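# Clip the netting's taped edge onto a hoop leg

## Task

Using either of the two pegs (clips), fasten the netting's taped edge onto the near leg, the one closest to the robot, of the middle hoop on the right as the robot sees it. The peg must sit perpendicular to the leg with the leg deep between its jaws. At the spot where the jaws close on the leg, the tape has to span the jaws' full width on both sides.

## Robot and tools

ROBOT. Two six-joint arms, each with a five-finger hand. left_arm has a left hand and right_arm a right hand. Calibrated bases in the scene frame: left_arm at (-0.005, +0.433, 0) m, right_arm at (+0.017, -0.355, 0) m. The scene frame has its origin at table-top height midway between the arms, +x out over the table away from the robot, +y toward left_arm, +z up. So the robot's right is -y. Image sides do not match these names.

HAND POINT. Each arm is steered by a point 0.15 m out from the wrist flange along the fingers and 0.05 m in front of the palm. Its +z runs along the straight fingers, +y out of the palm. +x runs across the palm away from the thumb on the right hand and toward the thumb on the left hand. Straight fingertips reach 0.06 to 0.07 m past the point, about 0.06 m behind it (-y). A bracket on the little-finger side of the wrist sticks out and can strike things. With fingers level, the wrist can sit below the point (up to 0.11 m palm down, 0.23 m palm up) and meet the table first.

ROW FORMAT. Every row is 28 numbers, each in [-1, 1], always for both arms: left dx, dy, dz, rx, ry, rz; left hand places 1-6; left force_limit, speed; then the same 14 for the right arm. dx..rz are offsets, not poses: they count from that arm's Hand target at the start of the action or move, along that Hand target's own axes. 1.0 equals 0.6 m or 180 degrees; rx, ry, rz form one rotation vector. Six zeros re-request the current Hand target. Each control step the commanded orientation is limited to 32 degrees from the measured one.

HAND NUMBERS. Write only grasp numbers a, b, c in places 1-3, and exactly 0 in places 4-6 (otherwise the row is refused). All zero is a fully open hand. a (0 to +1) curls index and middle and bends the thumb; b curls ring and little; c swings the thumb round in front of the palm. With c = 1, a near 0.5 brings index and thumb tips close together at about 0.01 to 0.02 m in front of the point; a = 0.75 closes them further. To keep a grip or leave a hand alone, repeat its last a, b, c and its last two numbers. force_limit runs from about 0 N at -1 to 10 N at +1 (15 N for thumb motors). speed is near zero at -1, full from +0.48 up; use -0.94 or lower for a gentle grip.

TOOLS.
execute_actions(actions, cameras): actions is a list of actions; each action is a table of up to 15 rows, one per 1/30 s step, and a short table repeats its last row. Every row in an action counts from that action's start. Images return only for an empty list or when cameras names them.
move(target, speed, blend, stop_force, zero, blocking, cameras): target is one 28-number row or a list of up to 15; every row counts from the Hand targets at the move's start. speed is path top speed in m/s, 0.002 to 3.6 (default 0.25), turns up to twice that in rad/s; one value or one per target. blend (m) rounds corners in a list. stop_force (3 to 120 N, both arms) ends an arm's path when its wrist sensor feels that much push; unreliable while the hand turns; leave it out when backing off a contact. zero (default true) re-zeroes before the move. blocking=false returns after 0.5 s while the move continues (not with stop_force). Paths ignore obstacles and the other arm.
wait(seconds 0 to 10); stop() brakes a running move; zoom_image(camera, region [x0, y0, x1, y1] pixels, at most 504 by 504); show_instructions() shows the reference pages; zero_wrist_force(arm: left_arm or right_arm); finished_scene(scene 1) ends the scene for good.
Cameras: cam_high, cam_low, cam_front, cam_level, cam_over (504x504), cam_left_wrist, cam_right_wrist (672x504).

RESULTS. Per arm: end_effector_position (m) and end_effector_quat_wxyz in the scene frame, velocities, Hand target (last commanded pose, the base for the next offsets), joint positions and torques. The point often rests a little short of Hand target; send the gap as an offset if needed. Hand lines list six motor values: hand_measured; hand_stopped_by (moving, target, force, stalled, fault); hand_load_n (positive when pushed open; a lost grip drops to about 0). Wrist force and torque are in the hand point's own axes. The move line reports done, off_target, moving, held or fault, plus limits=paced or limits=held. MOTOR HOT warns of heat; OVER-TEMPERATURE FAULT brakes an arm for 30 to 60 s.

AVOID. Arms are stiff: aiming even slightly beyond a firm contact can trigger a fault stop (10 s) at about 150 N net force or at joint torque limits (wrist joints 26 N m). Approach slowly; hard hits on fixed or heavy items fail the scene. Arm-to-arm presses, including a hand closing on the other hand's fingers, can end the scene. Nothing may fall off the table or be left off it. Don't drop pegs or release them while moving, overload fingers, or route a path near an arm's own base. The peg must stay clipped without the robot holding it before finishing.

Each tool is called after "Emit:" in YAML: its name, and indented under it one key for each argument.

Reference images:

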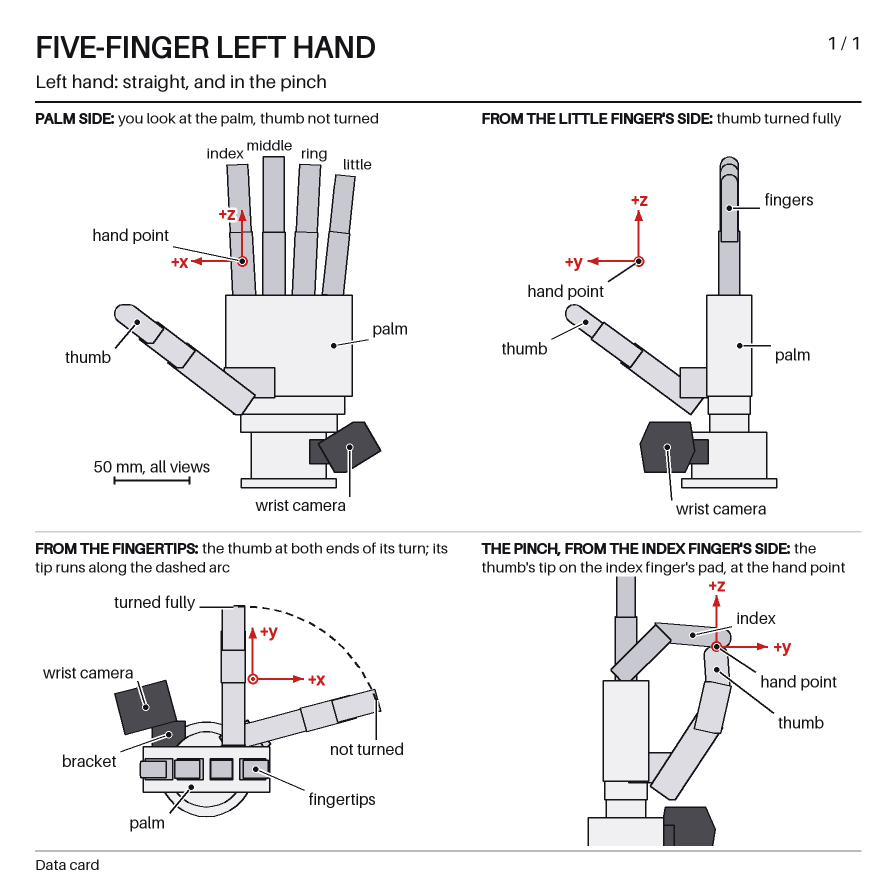

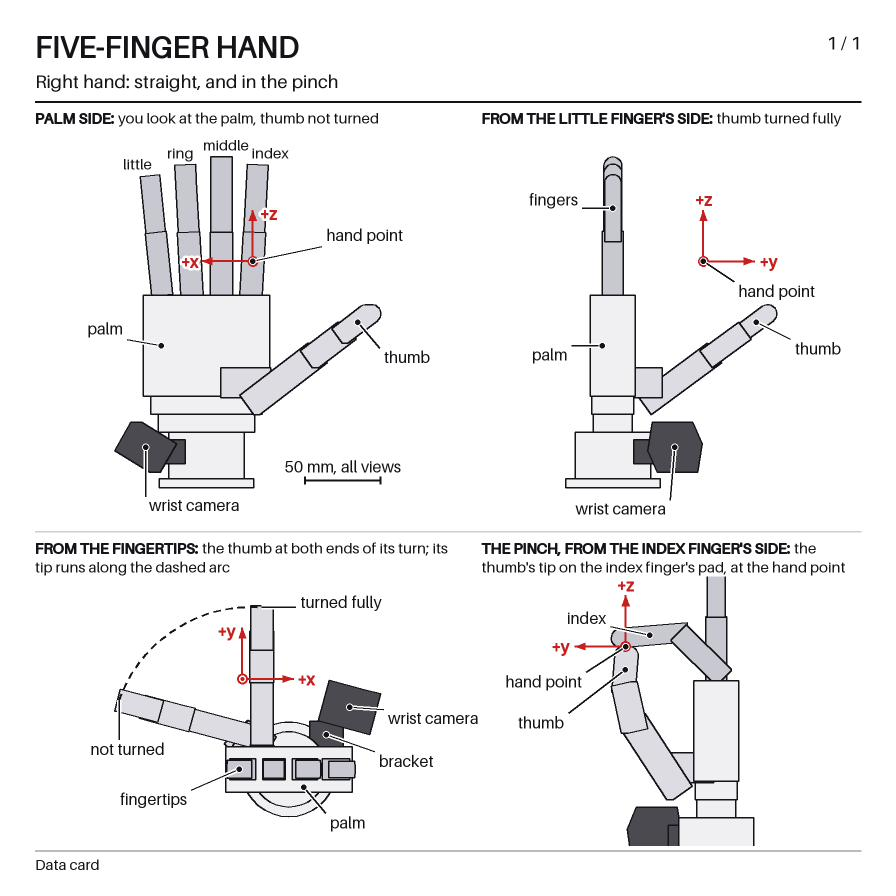

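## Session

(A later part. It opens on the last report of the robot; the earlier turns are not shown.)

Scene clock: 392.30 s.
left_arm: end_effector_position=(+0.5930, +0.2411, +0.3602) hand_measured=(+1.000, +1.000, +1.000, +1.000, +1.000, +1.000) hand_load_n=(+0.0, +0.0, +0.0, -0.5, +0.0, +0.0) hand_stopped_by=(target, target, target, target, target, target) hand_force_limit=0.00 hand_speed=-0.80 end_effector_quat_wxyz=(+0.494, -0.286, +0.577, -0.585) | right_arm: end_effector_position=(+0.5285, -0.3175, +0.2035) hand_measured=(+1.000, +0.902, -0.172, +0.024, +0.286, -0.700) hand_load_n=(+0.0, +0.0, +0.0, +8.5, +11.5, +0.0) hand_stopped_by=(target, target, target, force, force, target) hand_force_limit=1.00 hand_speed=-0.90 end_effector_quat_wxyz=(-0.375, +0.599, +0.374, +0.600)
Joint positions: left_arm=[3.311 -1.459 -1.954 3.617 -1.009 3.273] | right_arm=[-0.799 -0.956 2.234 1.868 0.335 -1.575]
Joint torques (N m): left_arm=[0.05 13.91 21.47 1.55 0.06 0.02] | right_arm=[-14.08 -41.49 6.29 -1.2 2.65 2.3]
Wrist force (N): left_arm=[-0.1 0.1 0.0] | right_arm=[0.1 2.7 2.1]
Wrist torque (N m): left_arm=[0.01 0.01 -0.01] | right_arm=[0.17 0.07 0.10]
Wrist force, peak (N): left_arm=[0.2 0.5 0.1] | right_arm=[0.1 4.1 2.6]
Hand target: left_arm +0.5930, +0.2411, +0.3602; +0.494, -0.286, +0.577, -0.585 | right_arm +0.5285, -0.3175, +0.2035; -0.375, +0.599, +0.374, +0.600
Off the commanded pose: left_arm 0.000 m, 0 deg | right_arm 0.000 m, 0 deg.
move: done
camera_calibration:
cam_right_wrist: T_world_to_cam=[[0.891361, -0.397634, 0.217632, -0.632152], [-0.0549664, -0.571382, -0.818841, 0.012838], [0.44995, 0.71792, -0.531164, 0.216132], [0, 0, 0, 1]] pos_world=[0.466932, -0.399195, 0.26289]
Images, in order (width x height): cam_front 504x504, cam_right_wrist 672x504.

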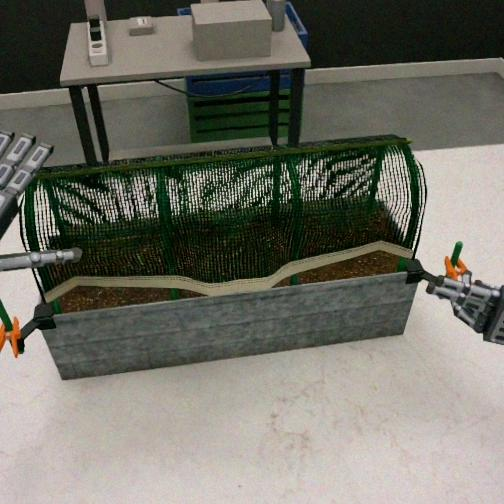

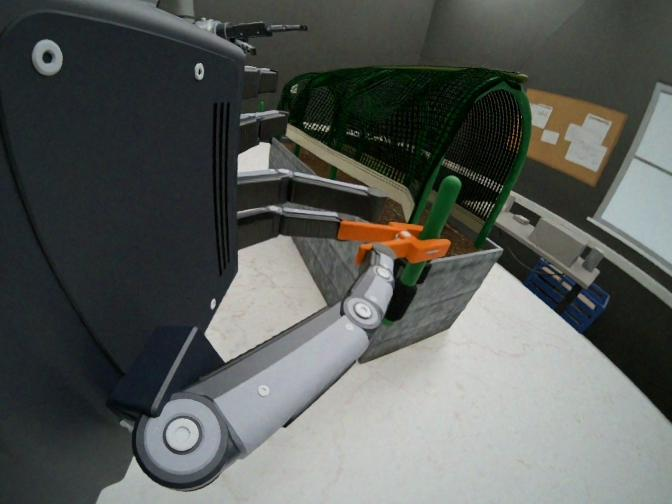

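Emit:
move:
  target:
    - [0,0,0,0,0,0,0,0,0,0,0,0,0,-0.8,0,-0.045,-0.0219,0,0,0,0.65,0,0.85,0,0,0,1.0,-0.9]
  speed: 0.025
  stop_force: 12
  cameras: ["cam_right_wrist","cam_front","cam_low"]

Emit:
zoom_image:
  camera: "cam_right_wrist"
  region: [330, 180, 460, 280]

Emit:
zoom_image:
  camera: "cam_front"
  region: [424, 230, 504, 310]

Emit:
zoom_image:
  camera: "cam_low"
  region: [0, 140, 80, 220]

Scene clock: 402.40 s.
left_arm: end_effector_position=(+0.5930, +0.2411, +0.3602) hand_measured=(+1.000, +1.000, +1.000, +1.000, +1.000, +1.000) hand_load_n=(+0.0, +0.0, +0.0, +0.0, +0.0, -0.5) hand_stopped_by=(target, target, target, target, target, target) hand_force_limit=0.00 hand_speed=-0.80 end_effector_quat_wxyz=(+0.494, -0.286, +0.577, -0.585) | right_arm: end_effector_position=(+0.4985, -0.3175, +0.2035) hand_measured=(+1.000, +0.902, -0.172, +0.024, +0.286, -0.700) hand_load_n=(+0.0, +0.0, +0.0, +12.5, +11.5, +0.0) hand_stopped_by=(target, target, target, force, force, target) hand_force_limit=1.00 hand_speed=-0.90 end_effector_quat_wxyz=(-0.375, +0.599, +0.374, +0.600)
Joint positions: left_arm=[3.311 -1.459 -1.954 3.617 -1.009 3.273] | right_arm=[-0.863 -0.98 2.312 1.813 0.399 -1.574]
Joint torques (N m): left_arm=[0.16 13.44 21.41 1.61 -0.14 0.12] | right_arm=[-12.43 -39.39 6.71 -0.82 2.38 2]
Wrist force (N): left_arm=[-0.2 0.2 0.0] | right_arm=[-0.1 0.4 -0.6]
Wrist torque (N m): left_arm=[0.03 0.02 -0.01] | right_arm=[0.02 0.09 0.01]
Wrist force, peak (N): left_arm=[-0.4 0.3 -0.3] | right_arm=[0.2 3.4 1.8]
Hand target: left_arm +0.5930, +0.2411, +0.3602; +0.494, -0.286, +0.577, -0.585 | right_arm +0.4985, -0.3175, +0.2035; -0.375, +0.599, +0.374, +0.600
Off the commanded pose: left_arm 0.000 m, 0 deg | right_arm 0.000 m, 0 deg.
move: done
camera_calibration:
cam_right_wrist: T_world_to_cam=[[0.891361, -0.397634, 0.217632, -0.605371], [-0.0549664, -0.571382, -0.818841, 0.0112461], [0.44995, 0.71792, -0.531164, 0.229559], [0, 0, 0, 1]] pos_world=[0.436932, -0.399095, 0.26289]
Images, in order (width x height): cam_low 504x504, cam_front 504x504, cam_right_wrist 672x504.

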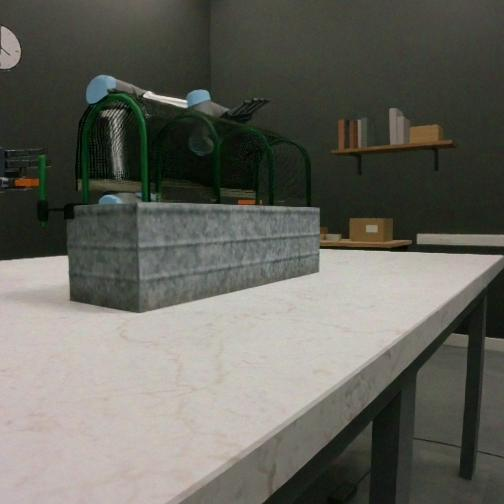

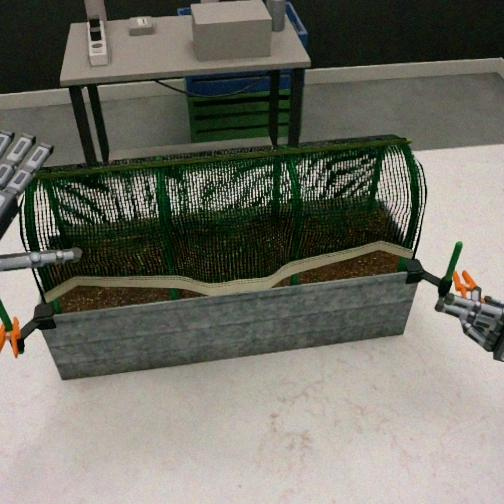

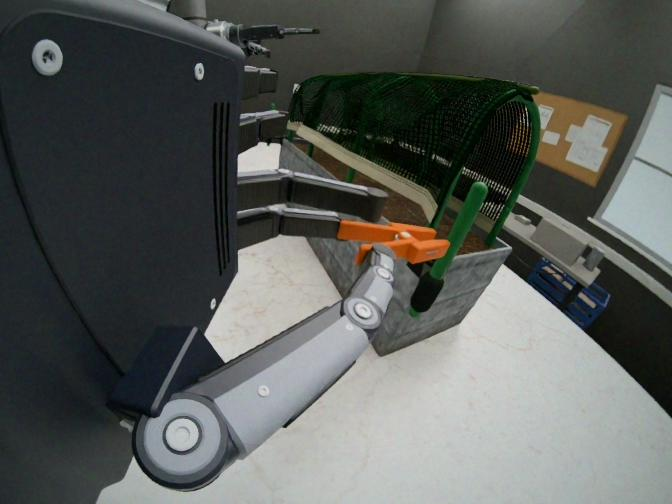

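Scaled by 3.877 from the camera's 672x504 image, which has a finer 960x720 frame.

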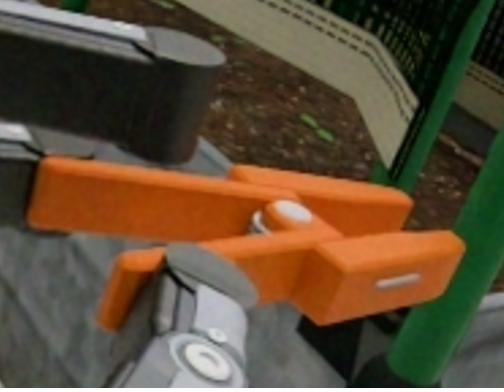

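Scaled by 6.300.

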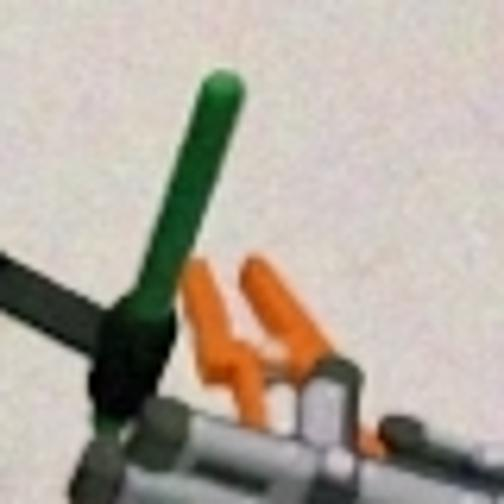

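Scaled by 6.300.

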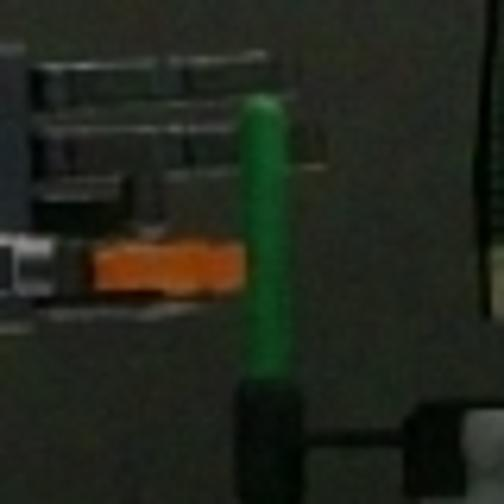

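Emit:
move:
  target:
    - [0,0,0,0,0,0,0,0,0,0,0,0,0,-0.8,0,-0.158,0.330,0,0,0,0.65,0,0.85,0,0,0,1.0,-0.9]
  speed: 0.1
  cameras: ["all"]

Emit:
zoom_image:
  camera: "cam_right_wrist"
  region: [320, 120, 520, 280]

Emit:
zoom_image:
  camera: "cam_front"
  region: [240, 220, 380, 360]

Emit:
zoom_image:
  camera: "cam_level"
  region: [240, 180, 400, 340]

Emit:
zoom_image:
  camera: "cam_over"
  region: [260, 240, 420, 400]

Scene clock: 445.17 s.
left_arm: end_effector_position=(+0.5930, +0.2411, +0.3602) hand_measured=(+1.000, +1.000, +1.000, +1.000, +1.000, +1.000) hand_load_n=(-0.5, +0.0, +0.0, +0.0, +0.0, -0.5) hand_stopped_by=(target, target, target, target, target, target) hand_force_limit=0.00 hand_speed=-0.80 end_effector_quat_wxyz=(+0.494, -0.286, +0.577, -0.585) | right_arm: end_effector_position=(+0.5002, -0.0981, +0.2038) hand_measured=(+1.000, +0.902, -0.172, +0.024, +0.286, -0.700) hand_load_n=(+0.0, +0.0, +0.0, +12.5, +12.0, +0.0) hand_stopped_by=(target, target, target, force, force, target) hand_force_limit=1.00 hand_speed=-0.90 end_effector_quat_wxyz=(-0.375, +0.599, +0.374, +0.600)
Joint positions: left_arm=[3.311 -1.459 -1.954 3.617 -1.009 3.273] | right_arm=[-0.251 -1.003 2.4 1.738 -0.213 -1.564]
Joint torques (N m): left_arm=[-0.12 12.39 20.77 1.64 -0.14 -0.05] | right_arm=[14.65 -18.58 -14.35 -1.75 -2.11 2.19]
Wrist force (N): left_arm=[-0.1 0.2 -0.2] | right_arm=[0.2 0.4 -0.8]
Wrist torque (N m): left_arm=[0.04 0.01 -0.01] | right_arm=[0.03 0.06 0.01]
Wrist force, peak (N): left_arm=[0.3 0.6 0.2] | right_arm=[0.2 0.7 -1.2]
Hand target: left_arm +0.5930, +0.2411, +0.3602; +0.494, -0.286, +0.577, -0.585 | right_arm +0.5002, -0.0980, +0.2038; -0.375, +0.599, +0.374, +0.600
Off the commanded pose: left_arm 0.000 m, 0 deg | right_arm 0.000 m, 0 deg.
move: done
camera_calibration:
cam_right_wrist: T_world_to_cam=[[0.891363, -0.39761, 0.217666, -0.519717], [-0.0549298, -0.571399, -0.818832, 0.136925], [0.44995, 0.71792, -0.531165, 0.0714415], [0, 0, 0, 1]] pos_world=[0.438632, -0.179695, 0.26319]

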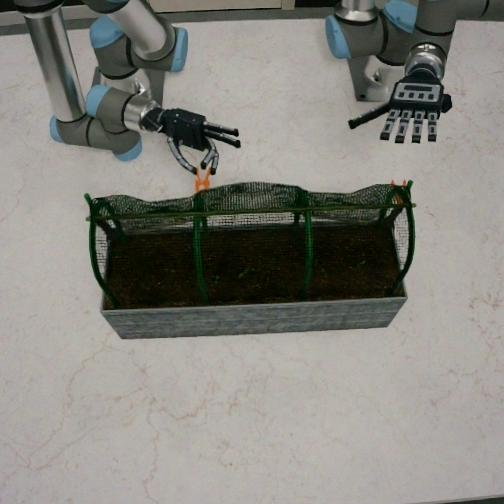

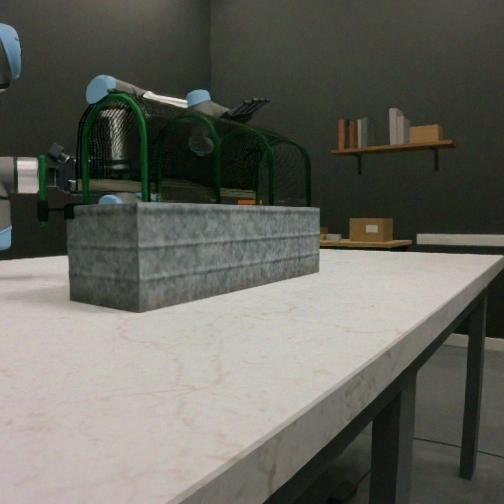

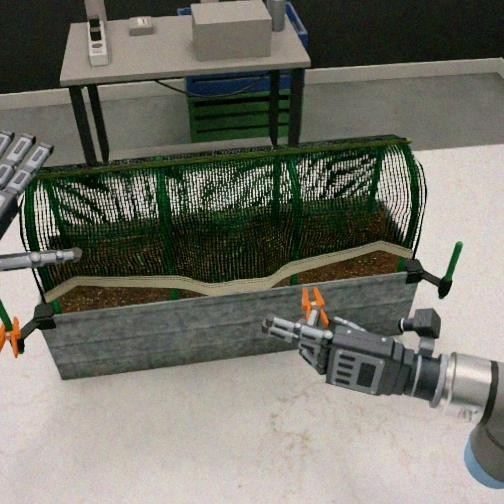

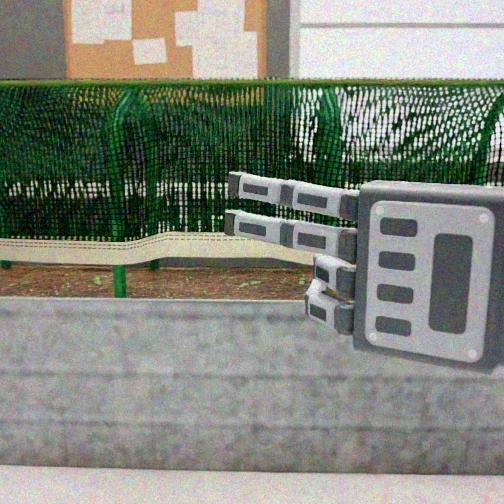

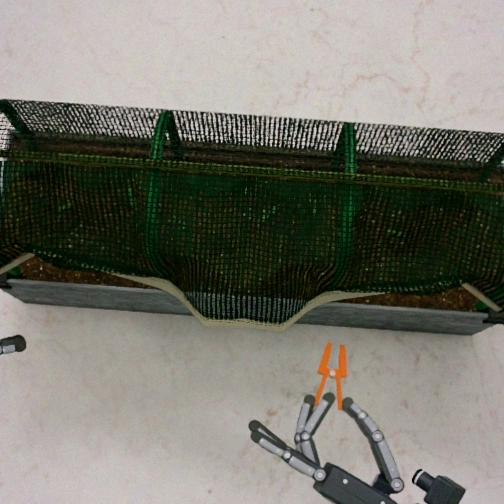

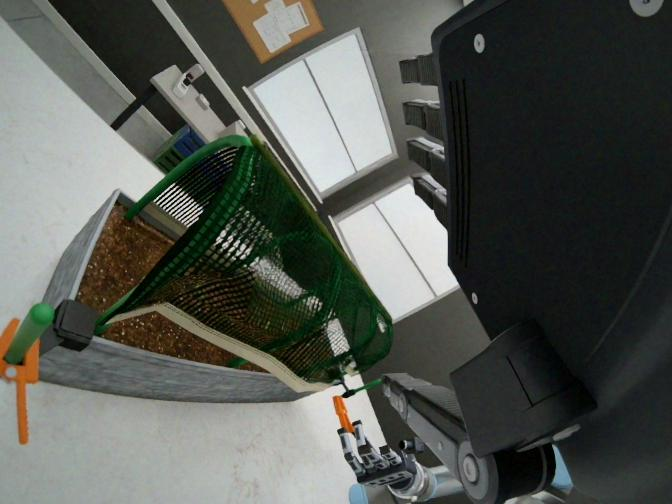

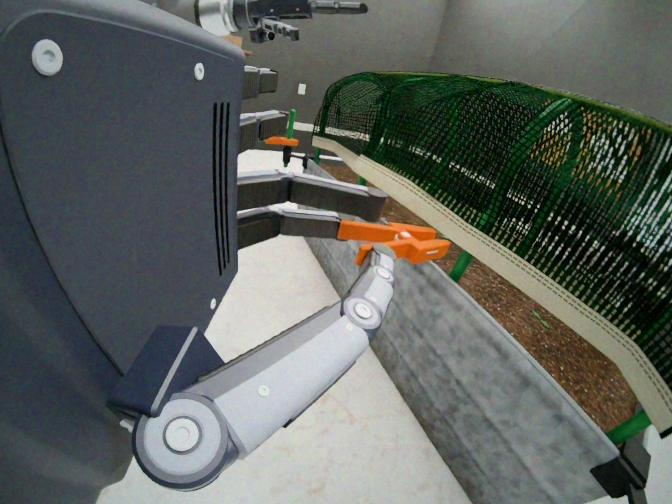

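Scaled by 2.520 from the camera's 672x504 image, which has a finer 960x720 frame.

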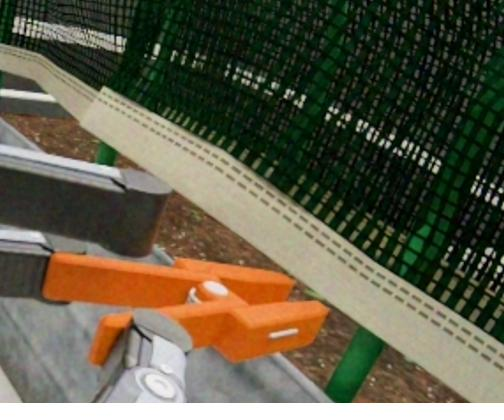

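Scaled by 3.600.

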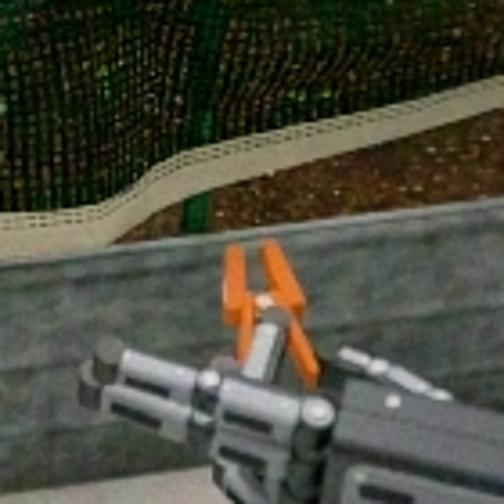

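Scaled by 3.150.

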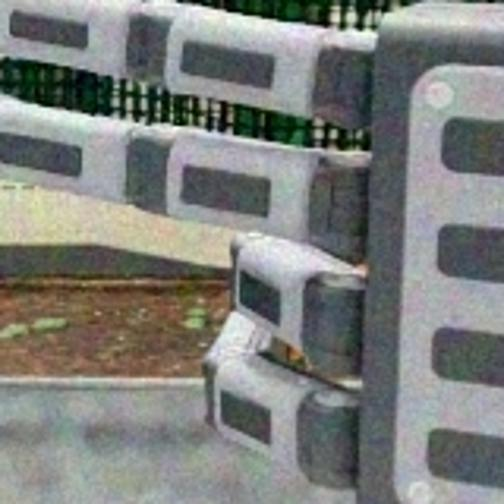

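Scaled by 3.150.

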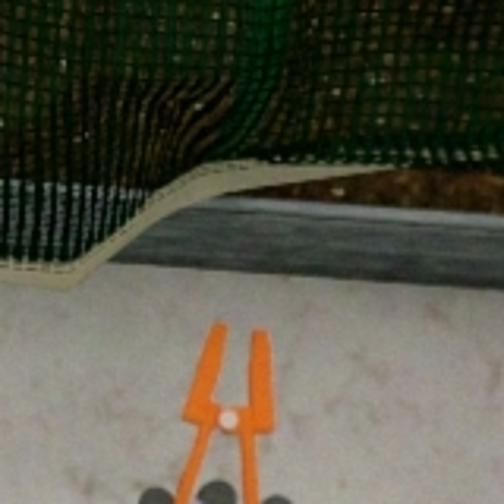

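Emit:
move:
  target:
    - [0,0,0,0,0,0,0,0,0,0,0,0,0,-0.8,0,0.0538,0.022,0.0306,0,0,0.65,0,0.85,0,0,0,1.0,-0.9]
  speed: 0.06
  cameras: ["all"]

Emit:
zoom_image:
  camera: "cam_right_wrist"
  region: [330, 160, 530, 320]

Emit:
zoom_image:
  camera: "cam_front"
  region: [250, 220, 370, 340]

Emit:
zoom_image:
  camera: "cam_over"
  region: [270, 250, 410, 390]

Emit:
zoom_image:
  camera: "cam_level"
  region: [240, 180, 400, 340]

Scene clock: 486.43 s.
left_arm: end_effector_position=(+0.5930, +0.2411, +0.3602) hand_measured=(+1.000, +1.000, +1.000, +1.000, +1.000, +1.000) hand_load_n=(+0.0, +0.0, +0.0, +0.0, +0.0, -0.5) hand_stopped_by=(target, target, target, target, target, target) hand_force_limit=0.00 hand_speed=-0.80 end_effector_quat_wxyz=(+0.494, -0.286, +0.577, -0.585) | right_arm: end_effector_position=(+0.5349, -0.1003, +0.2038) hand_measured=(+1.000, +0.902, -0.172, +0.024, +0.286, -0.700) hand_load_n=(+0.0, +0.0, +0.0, +12.5, +12.0, -0.5) hand_stopped_by=(target, target, target, force, force, target) hand_force_limit=1.00 hand_speed=-0.90 end_effector_quat_wxyz=(-0.403, +0.581, +0.403, +0.582)
Joint positions: left_arm=[3.311 -1.459 -1.954 3.617 -1.009 3.273] | right_arm=[-0.261 -0.962 2.249 1.839 -0.107 -1.556]
Joint torques (N m): left_arm=[-0.48 13.08 21.18 1.52 -0.04 0.11] | right_arm=[-7.76 -21.61 -16.58 1.27 2.45 -2.32]
Wrist force (N): left_arm=[0.0 0.1 -0.1] | right_arm=[0.1 0.6 -0.7]
Wrist torque (N m): left_arm=[0.03 0.00 -0.01] | right_arm=[0.06 0.06 0.11]
Wrist force, peak (N): left_arm=[0.0 0.5 0.2] | right_arm=[0.3 0.8 -0.9]
Hand target: left_arm +0.5930, +0.2411, +0.3602; +0.494, -0.286, +0.577, -0.585 | right_arm +0.5350, -0.1003, +0.2038; -0.403, +0.581, +0.403, +0.582
Off the commanded pose: left_arm 0.000 m, 0 deg | right_arm 0.000 m, 0 deg.
move: done
camera_calibration:
cam_right_wrist: T_world_to_cam=[[0.925313, -0.310469, 0.217726, -0.561011], [0.000102354, -0.573962, -0.818882, 0.107888], [0.379204, 0.757745, -0.531062, 0.0992263], [0, 0, 0, 1]] pos_world=[0.481473, -0.187441, 0.26319]

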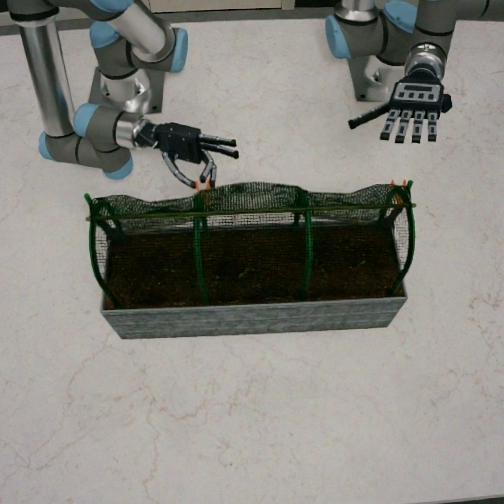

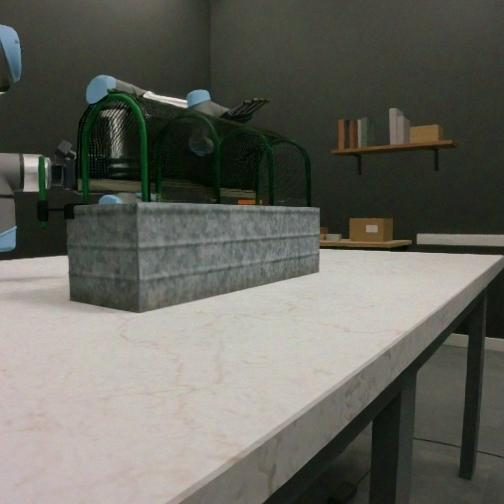

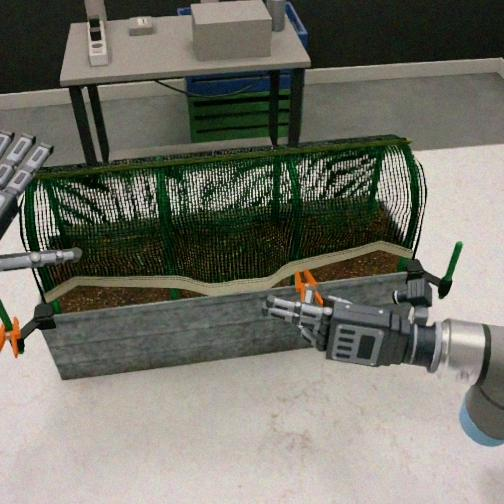

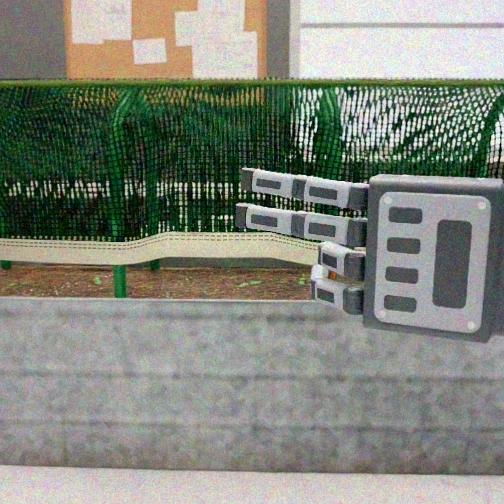

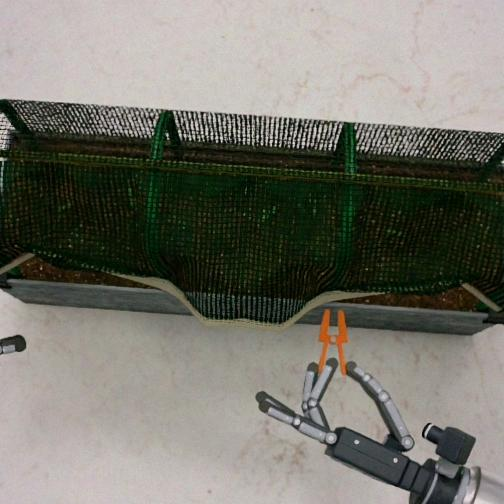

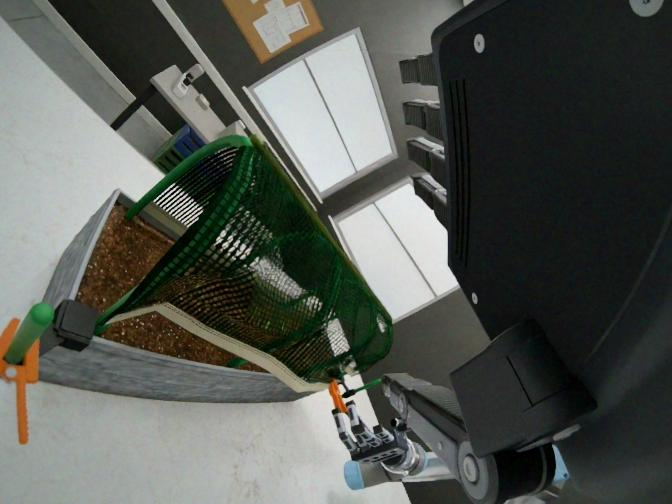

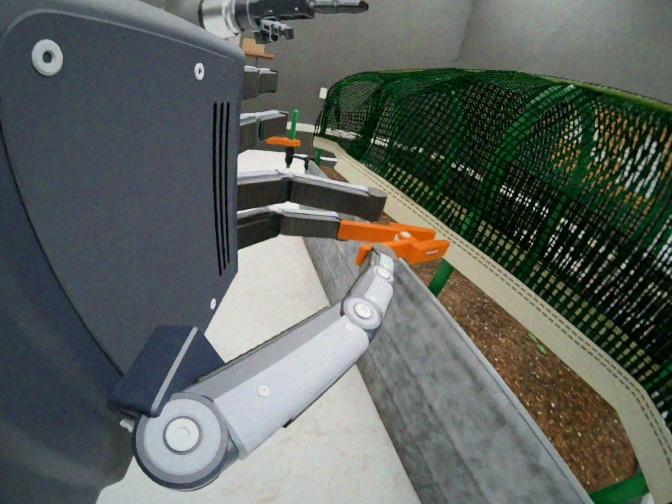

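Scaled by 2.520 from the camera's 672x504 image, which has a finer 960x720 frame.

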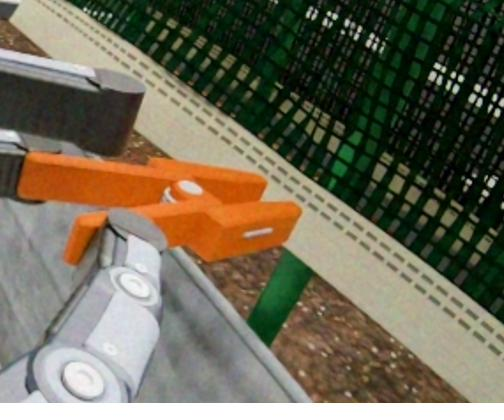

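Scaled by 4.200.

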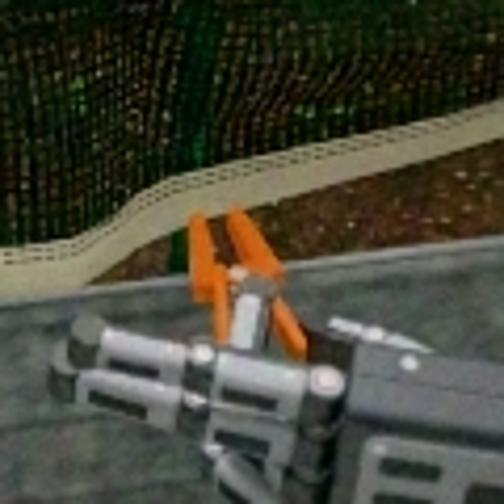

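Scaled by 3.600.

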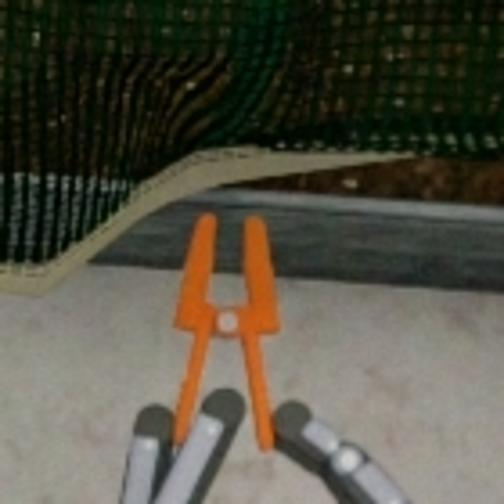

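Scaled by 3.150.

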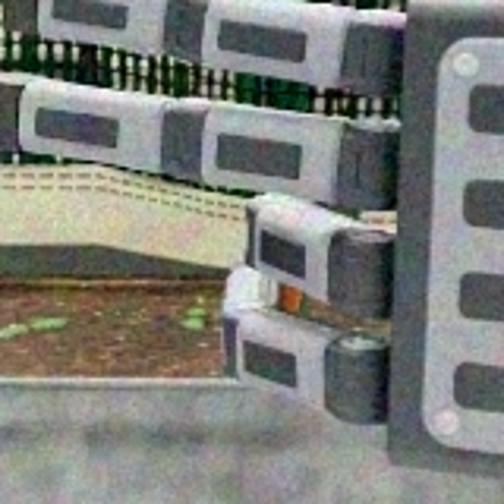

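Emit:
move:
  target:
    - [0,0,0,0,0,0,0,0,0,0,0,0,0,-0.8,-0.0073,0.0161,0.0092,0,0,0,0.72,0,0.85,0,0,0,1.0,-0.9]
  speed: 0.04
  cameras: ["cam_right_wrist","cam_front","cam_over","cam_level","cam_high"]

Emit:
zoom_image:
  camera: "cam_right_wrist"
  region: [330, 160, 530, 320]

Emit:
zoom_image:
  camera: "cam_front"
  region: [260, 230, 360, 330]

Emit:
zoom_image:
  camera: "cam_over"
  region: [280, 260, 400, 380]

Scene clock: 523.53 s.
left_arm: end_effector_position=(+0.5930, +0.2411, +0.3602) hand_measured=(+1.000, +1.000, +1.000, +1.000, +1.000, +1.000) hand_load_n=(+0.0, +0.0, +0.0, +0.0, +0.0, +0.0) hand_stopped_by=(target, target, target, target, target, target) hand_force_limit=0.00 hand_speed=-0.80 end_effector_quat_wxyz=(+0.494, -0.286, +0.577, -0.585) | right_arm: end_effector_position=(+0.5459, -0.0985, +0.1995) hand_measured=(+1.000, +0.892, -0.312, +0.024, +0.170, -0.700) hand_load_n=(+0.0, +0.0, +0.0, +14.5, +12.0, +0.0) hand_stopped_by=(target, target, target, force, target, target) hand_force_limit=1.00 hand_speed=-0.90 end_effector_quat_wxyz=(-0.403, +0.581, +0.403, +0.582)
Joint positions: left_arm=[3.311 -1.459 -1.954 3.617 -1.009 3.273] | right_arm=[-0.249 -0.939 2.216 1.852 -0.119 -1.558]
Joint torques (N m): left_arm=[-0.43 13.47 21.24 1.61 -0.15 0.11] | right_arm=[14.93 -22.55 -16.73 1.35 -1.94 -2.66]
Wrist force (N): left_arm=[0.0 0.1 0.1] | right_arm=[0.0 0.4 -0.6]
Wrist torque (N m): left_arm=[0.00 0.00 0.00] | right_arm=[0.04 0.09 0.10]
Wrist force, peak (N): left_arm=[0.4 0.4 0.0] | right_arm=[0.4 0.7 -1.1]
Hand target: left_arm +0.5930, +0.2411, +0.3602; +0.494, -0.286, +0.577, -0.585 | right_arm +0.5460, -0.0985, +0.1994; -0.403, +0.581, +0.403, +0.582
Off the commanded pose: left_arm 0.000 m, 0 deg | right_arm 0.000 m, 0 deg.
move: done
camera_calibration:
cam_right_wrist: T_world_to_cam=[[0.925392, -0.310195, 0.217783, -0.569697], [0.000259765, -0.574088, -0.818794, 0.105274], [0.379012, 0.757761, -0.531176, 0.0915353], [0, 0, 0, 1]] pos_world=[0.492473, -0.185642, 0.25889]
Images, in order (width x height): cam_high 504x504, cam_front 504x504, cam_level 504x504, cam_over 504x504, cam_right_wrist 672x504.

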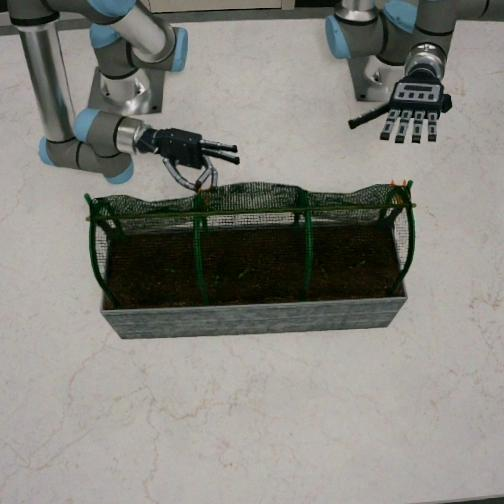

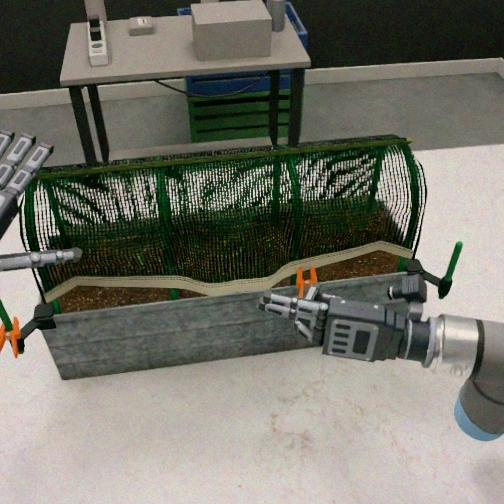

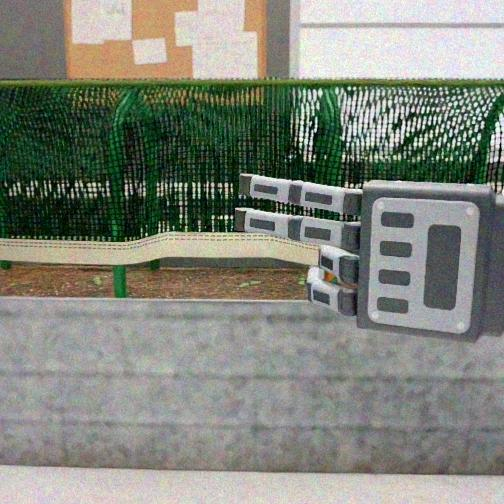

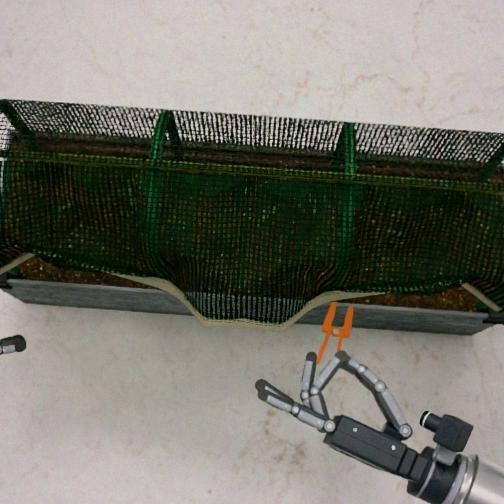

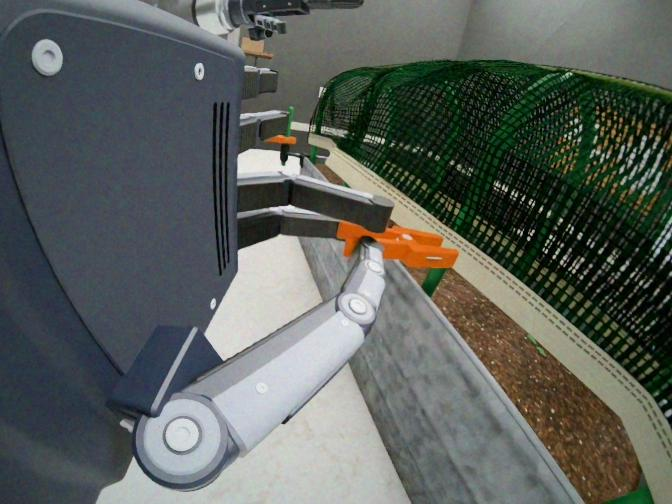

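Scaled by 2.520 from the camera's 672x504 image, which has a finer 960x720 frame.

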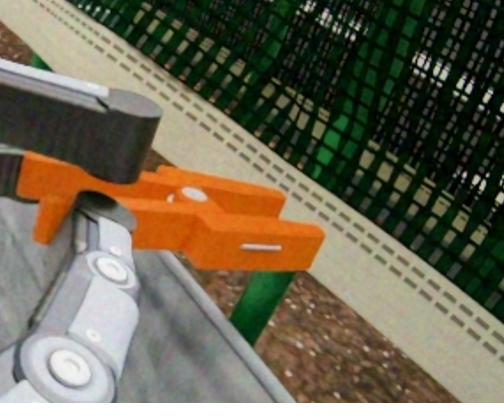

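Scaled by 5.040.

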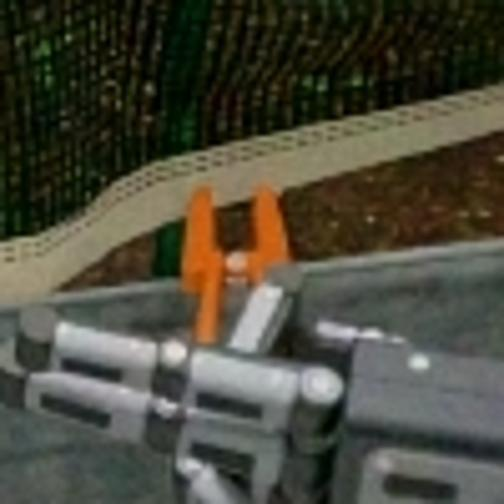

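Scaled by 4.200.

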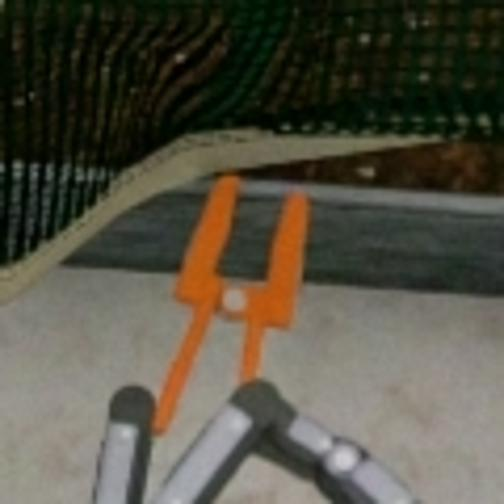

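Emit:
move:
  target:
    - [0,0,0,0,0,0,0,0,0,0,0,0,0,-0.8,0,0,0,0,0,0,0.79,0,0.85,0,0,0,1.0,-0.9]
  speed: 0.04
  cameras: ["cam_right_wrist","cam_front","cam_over"]

Emit:
zoom_image:
  camera: "cam_right_wrist"
  region: [330, 160, 530, 320]

Emit:
zoom_image:
  camera: "cam_front"
  region: [260, 230, 360, 330]

Emit:
zoom_image:
  camera: "cam_over"
  region: [280, 260, 400, 380]

Scene clock: 535.40 s.
left_arm: end_effector_position=(+0.5930, +0.2411, +0.3602) hand_measured=(+1.000, +1.000, +1.000, +1.000, +1.000, +1.000) hand_load_n=(+0.0, +0.0, +0.0, +0.0, +0.0, +0.0) hand_stopped_by=(target, target, target, target, target, target) hand_force_limit=0.00 hand_speed=-0.80 end_effector_quat_wxyz=(+0.494, -0.286, +0.577, -0.585) | right_arm: end_effector_position=(+0.5460, -0.0985, +0.1994) hand_measured=(+1.000, +0.882, -0.452, +0.024, +0.118, -0.700) hand_load_n=(+0.0, +0.0, +0.0, +15.5, +12.0, +0.0) hand_stopped_by=(target, target, target, force, target, target) hand_force_limit=1.00 hand_speed=-0.90 end_effector_quat_wxyz=(-0.403, +0.581, +0.403, +0.582)
Joint positions: left_arm=[3.311 -1.459 -1.954 3.617 -1.009 3.273] | right_arm=[-0.249 -0.939 2.216 1.852 -0.119 -1.558]
Joint torques (N m): left_arm=[-0.25 11.99 21.37 1.55 -0.18 0.14] | right_arm=[13.79 -23.25 -16.27 1.56 -1.96 -2.54]
Wrist force (N): left_arm=[0.1 0.2 0.1] | right_arm=[0.3 0.4 -1.0]
Wrist torque (N m): left_arm=[0.02 -0.01 0.00] | right_arm=[0.06 0.06 0.11]
Wrist force, peak (N): left_arm=[-0.2 0.5 0.1] | right_arm=[-0.1 0.9 -0.9]
Hand target: left_arm +0.5930, +0.2411, +0.3602; +0.494, -0.286, +0.577, -0.585 | right_arm +0.5460, -0.0985, +0.1994; -0.403, +0.581, +0.403, +0.582
Off the commanded pose: left_arm 0.000 m, 0 deg | right_arm 0.000 m, 0 deg.
move: done
camera_calibration:
cam_right_wrist: T_world_to_cam=[[0.925392, -0.310195, 0.217783, -0.569697], [0.000259765, -0.574088, -0.818794, 0.105274], [0.379012, 0.757761, -0.531176, 0.0915353], [0, 0, 0, 1]] pos_world=[0.492473, -0.185642, 0.25889]
Images, in order (width x height): cam_front 504x504, cam_over 504x504, cam_right_wrist 672x504.

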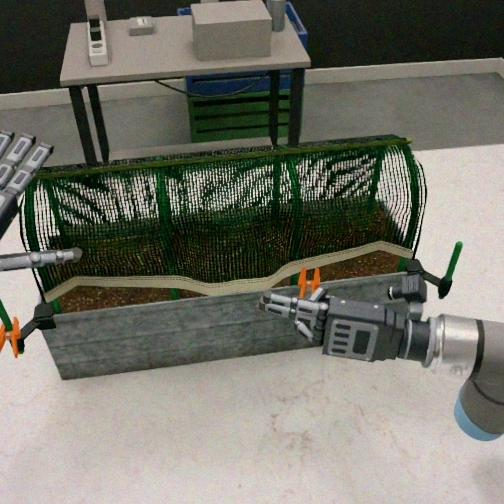

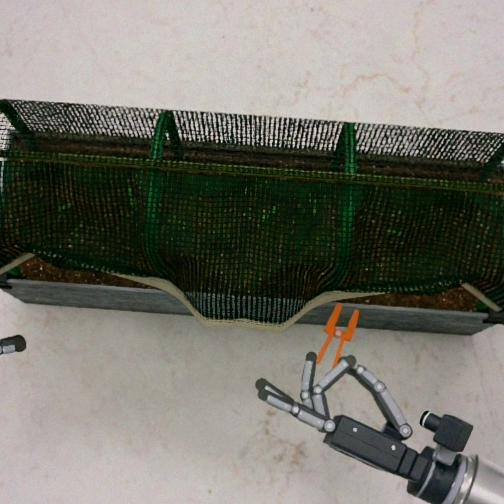

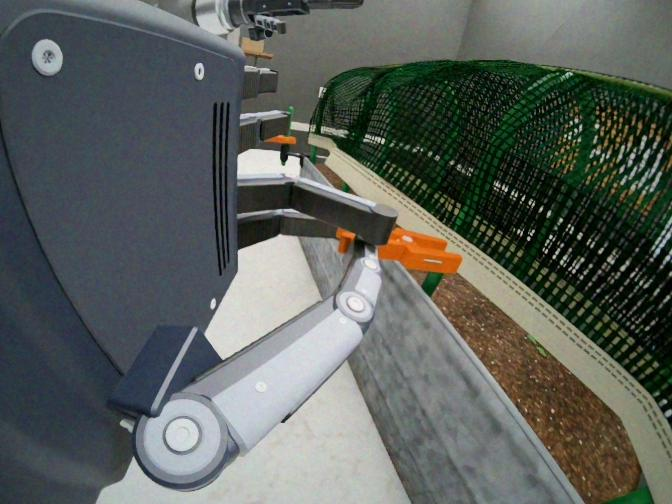

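Scaled by 2.520 from the camera's 672x504 image, which has a finer 960x720 frame.

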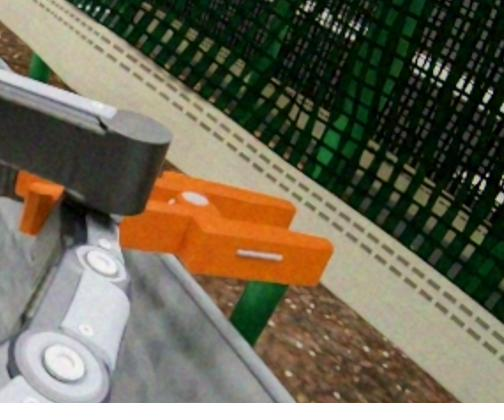

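Scaled by 5.040.

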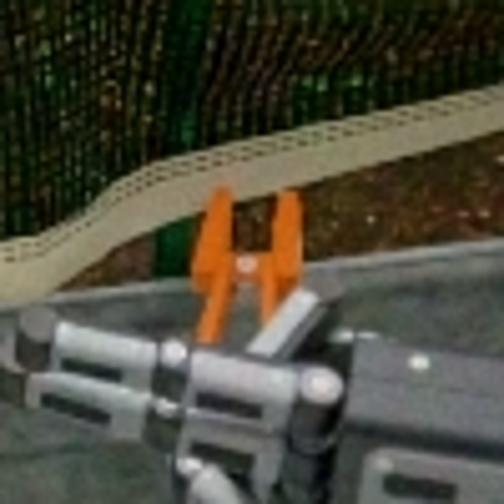

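Scaled by 4.200.

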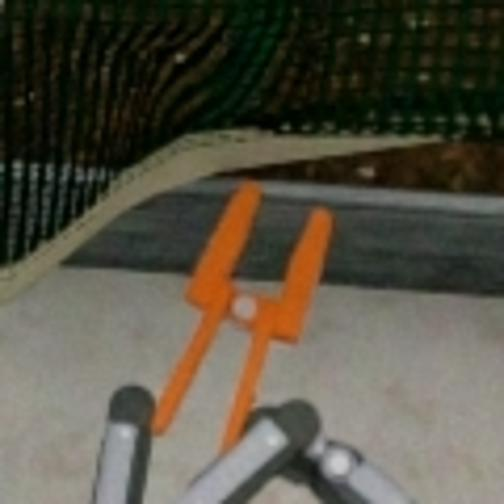

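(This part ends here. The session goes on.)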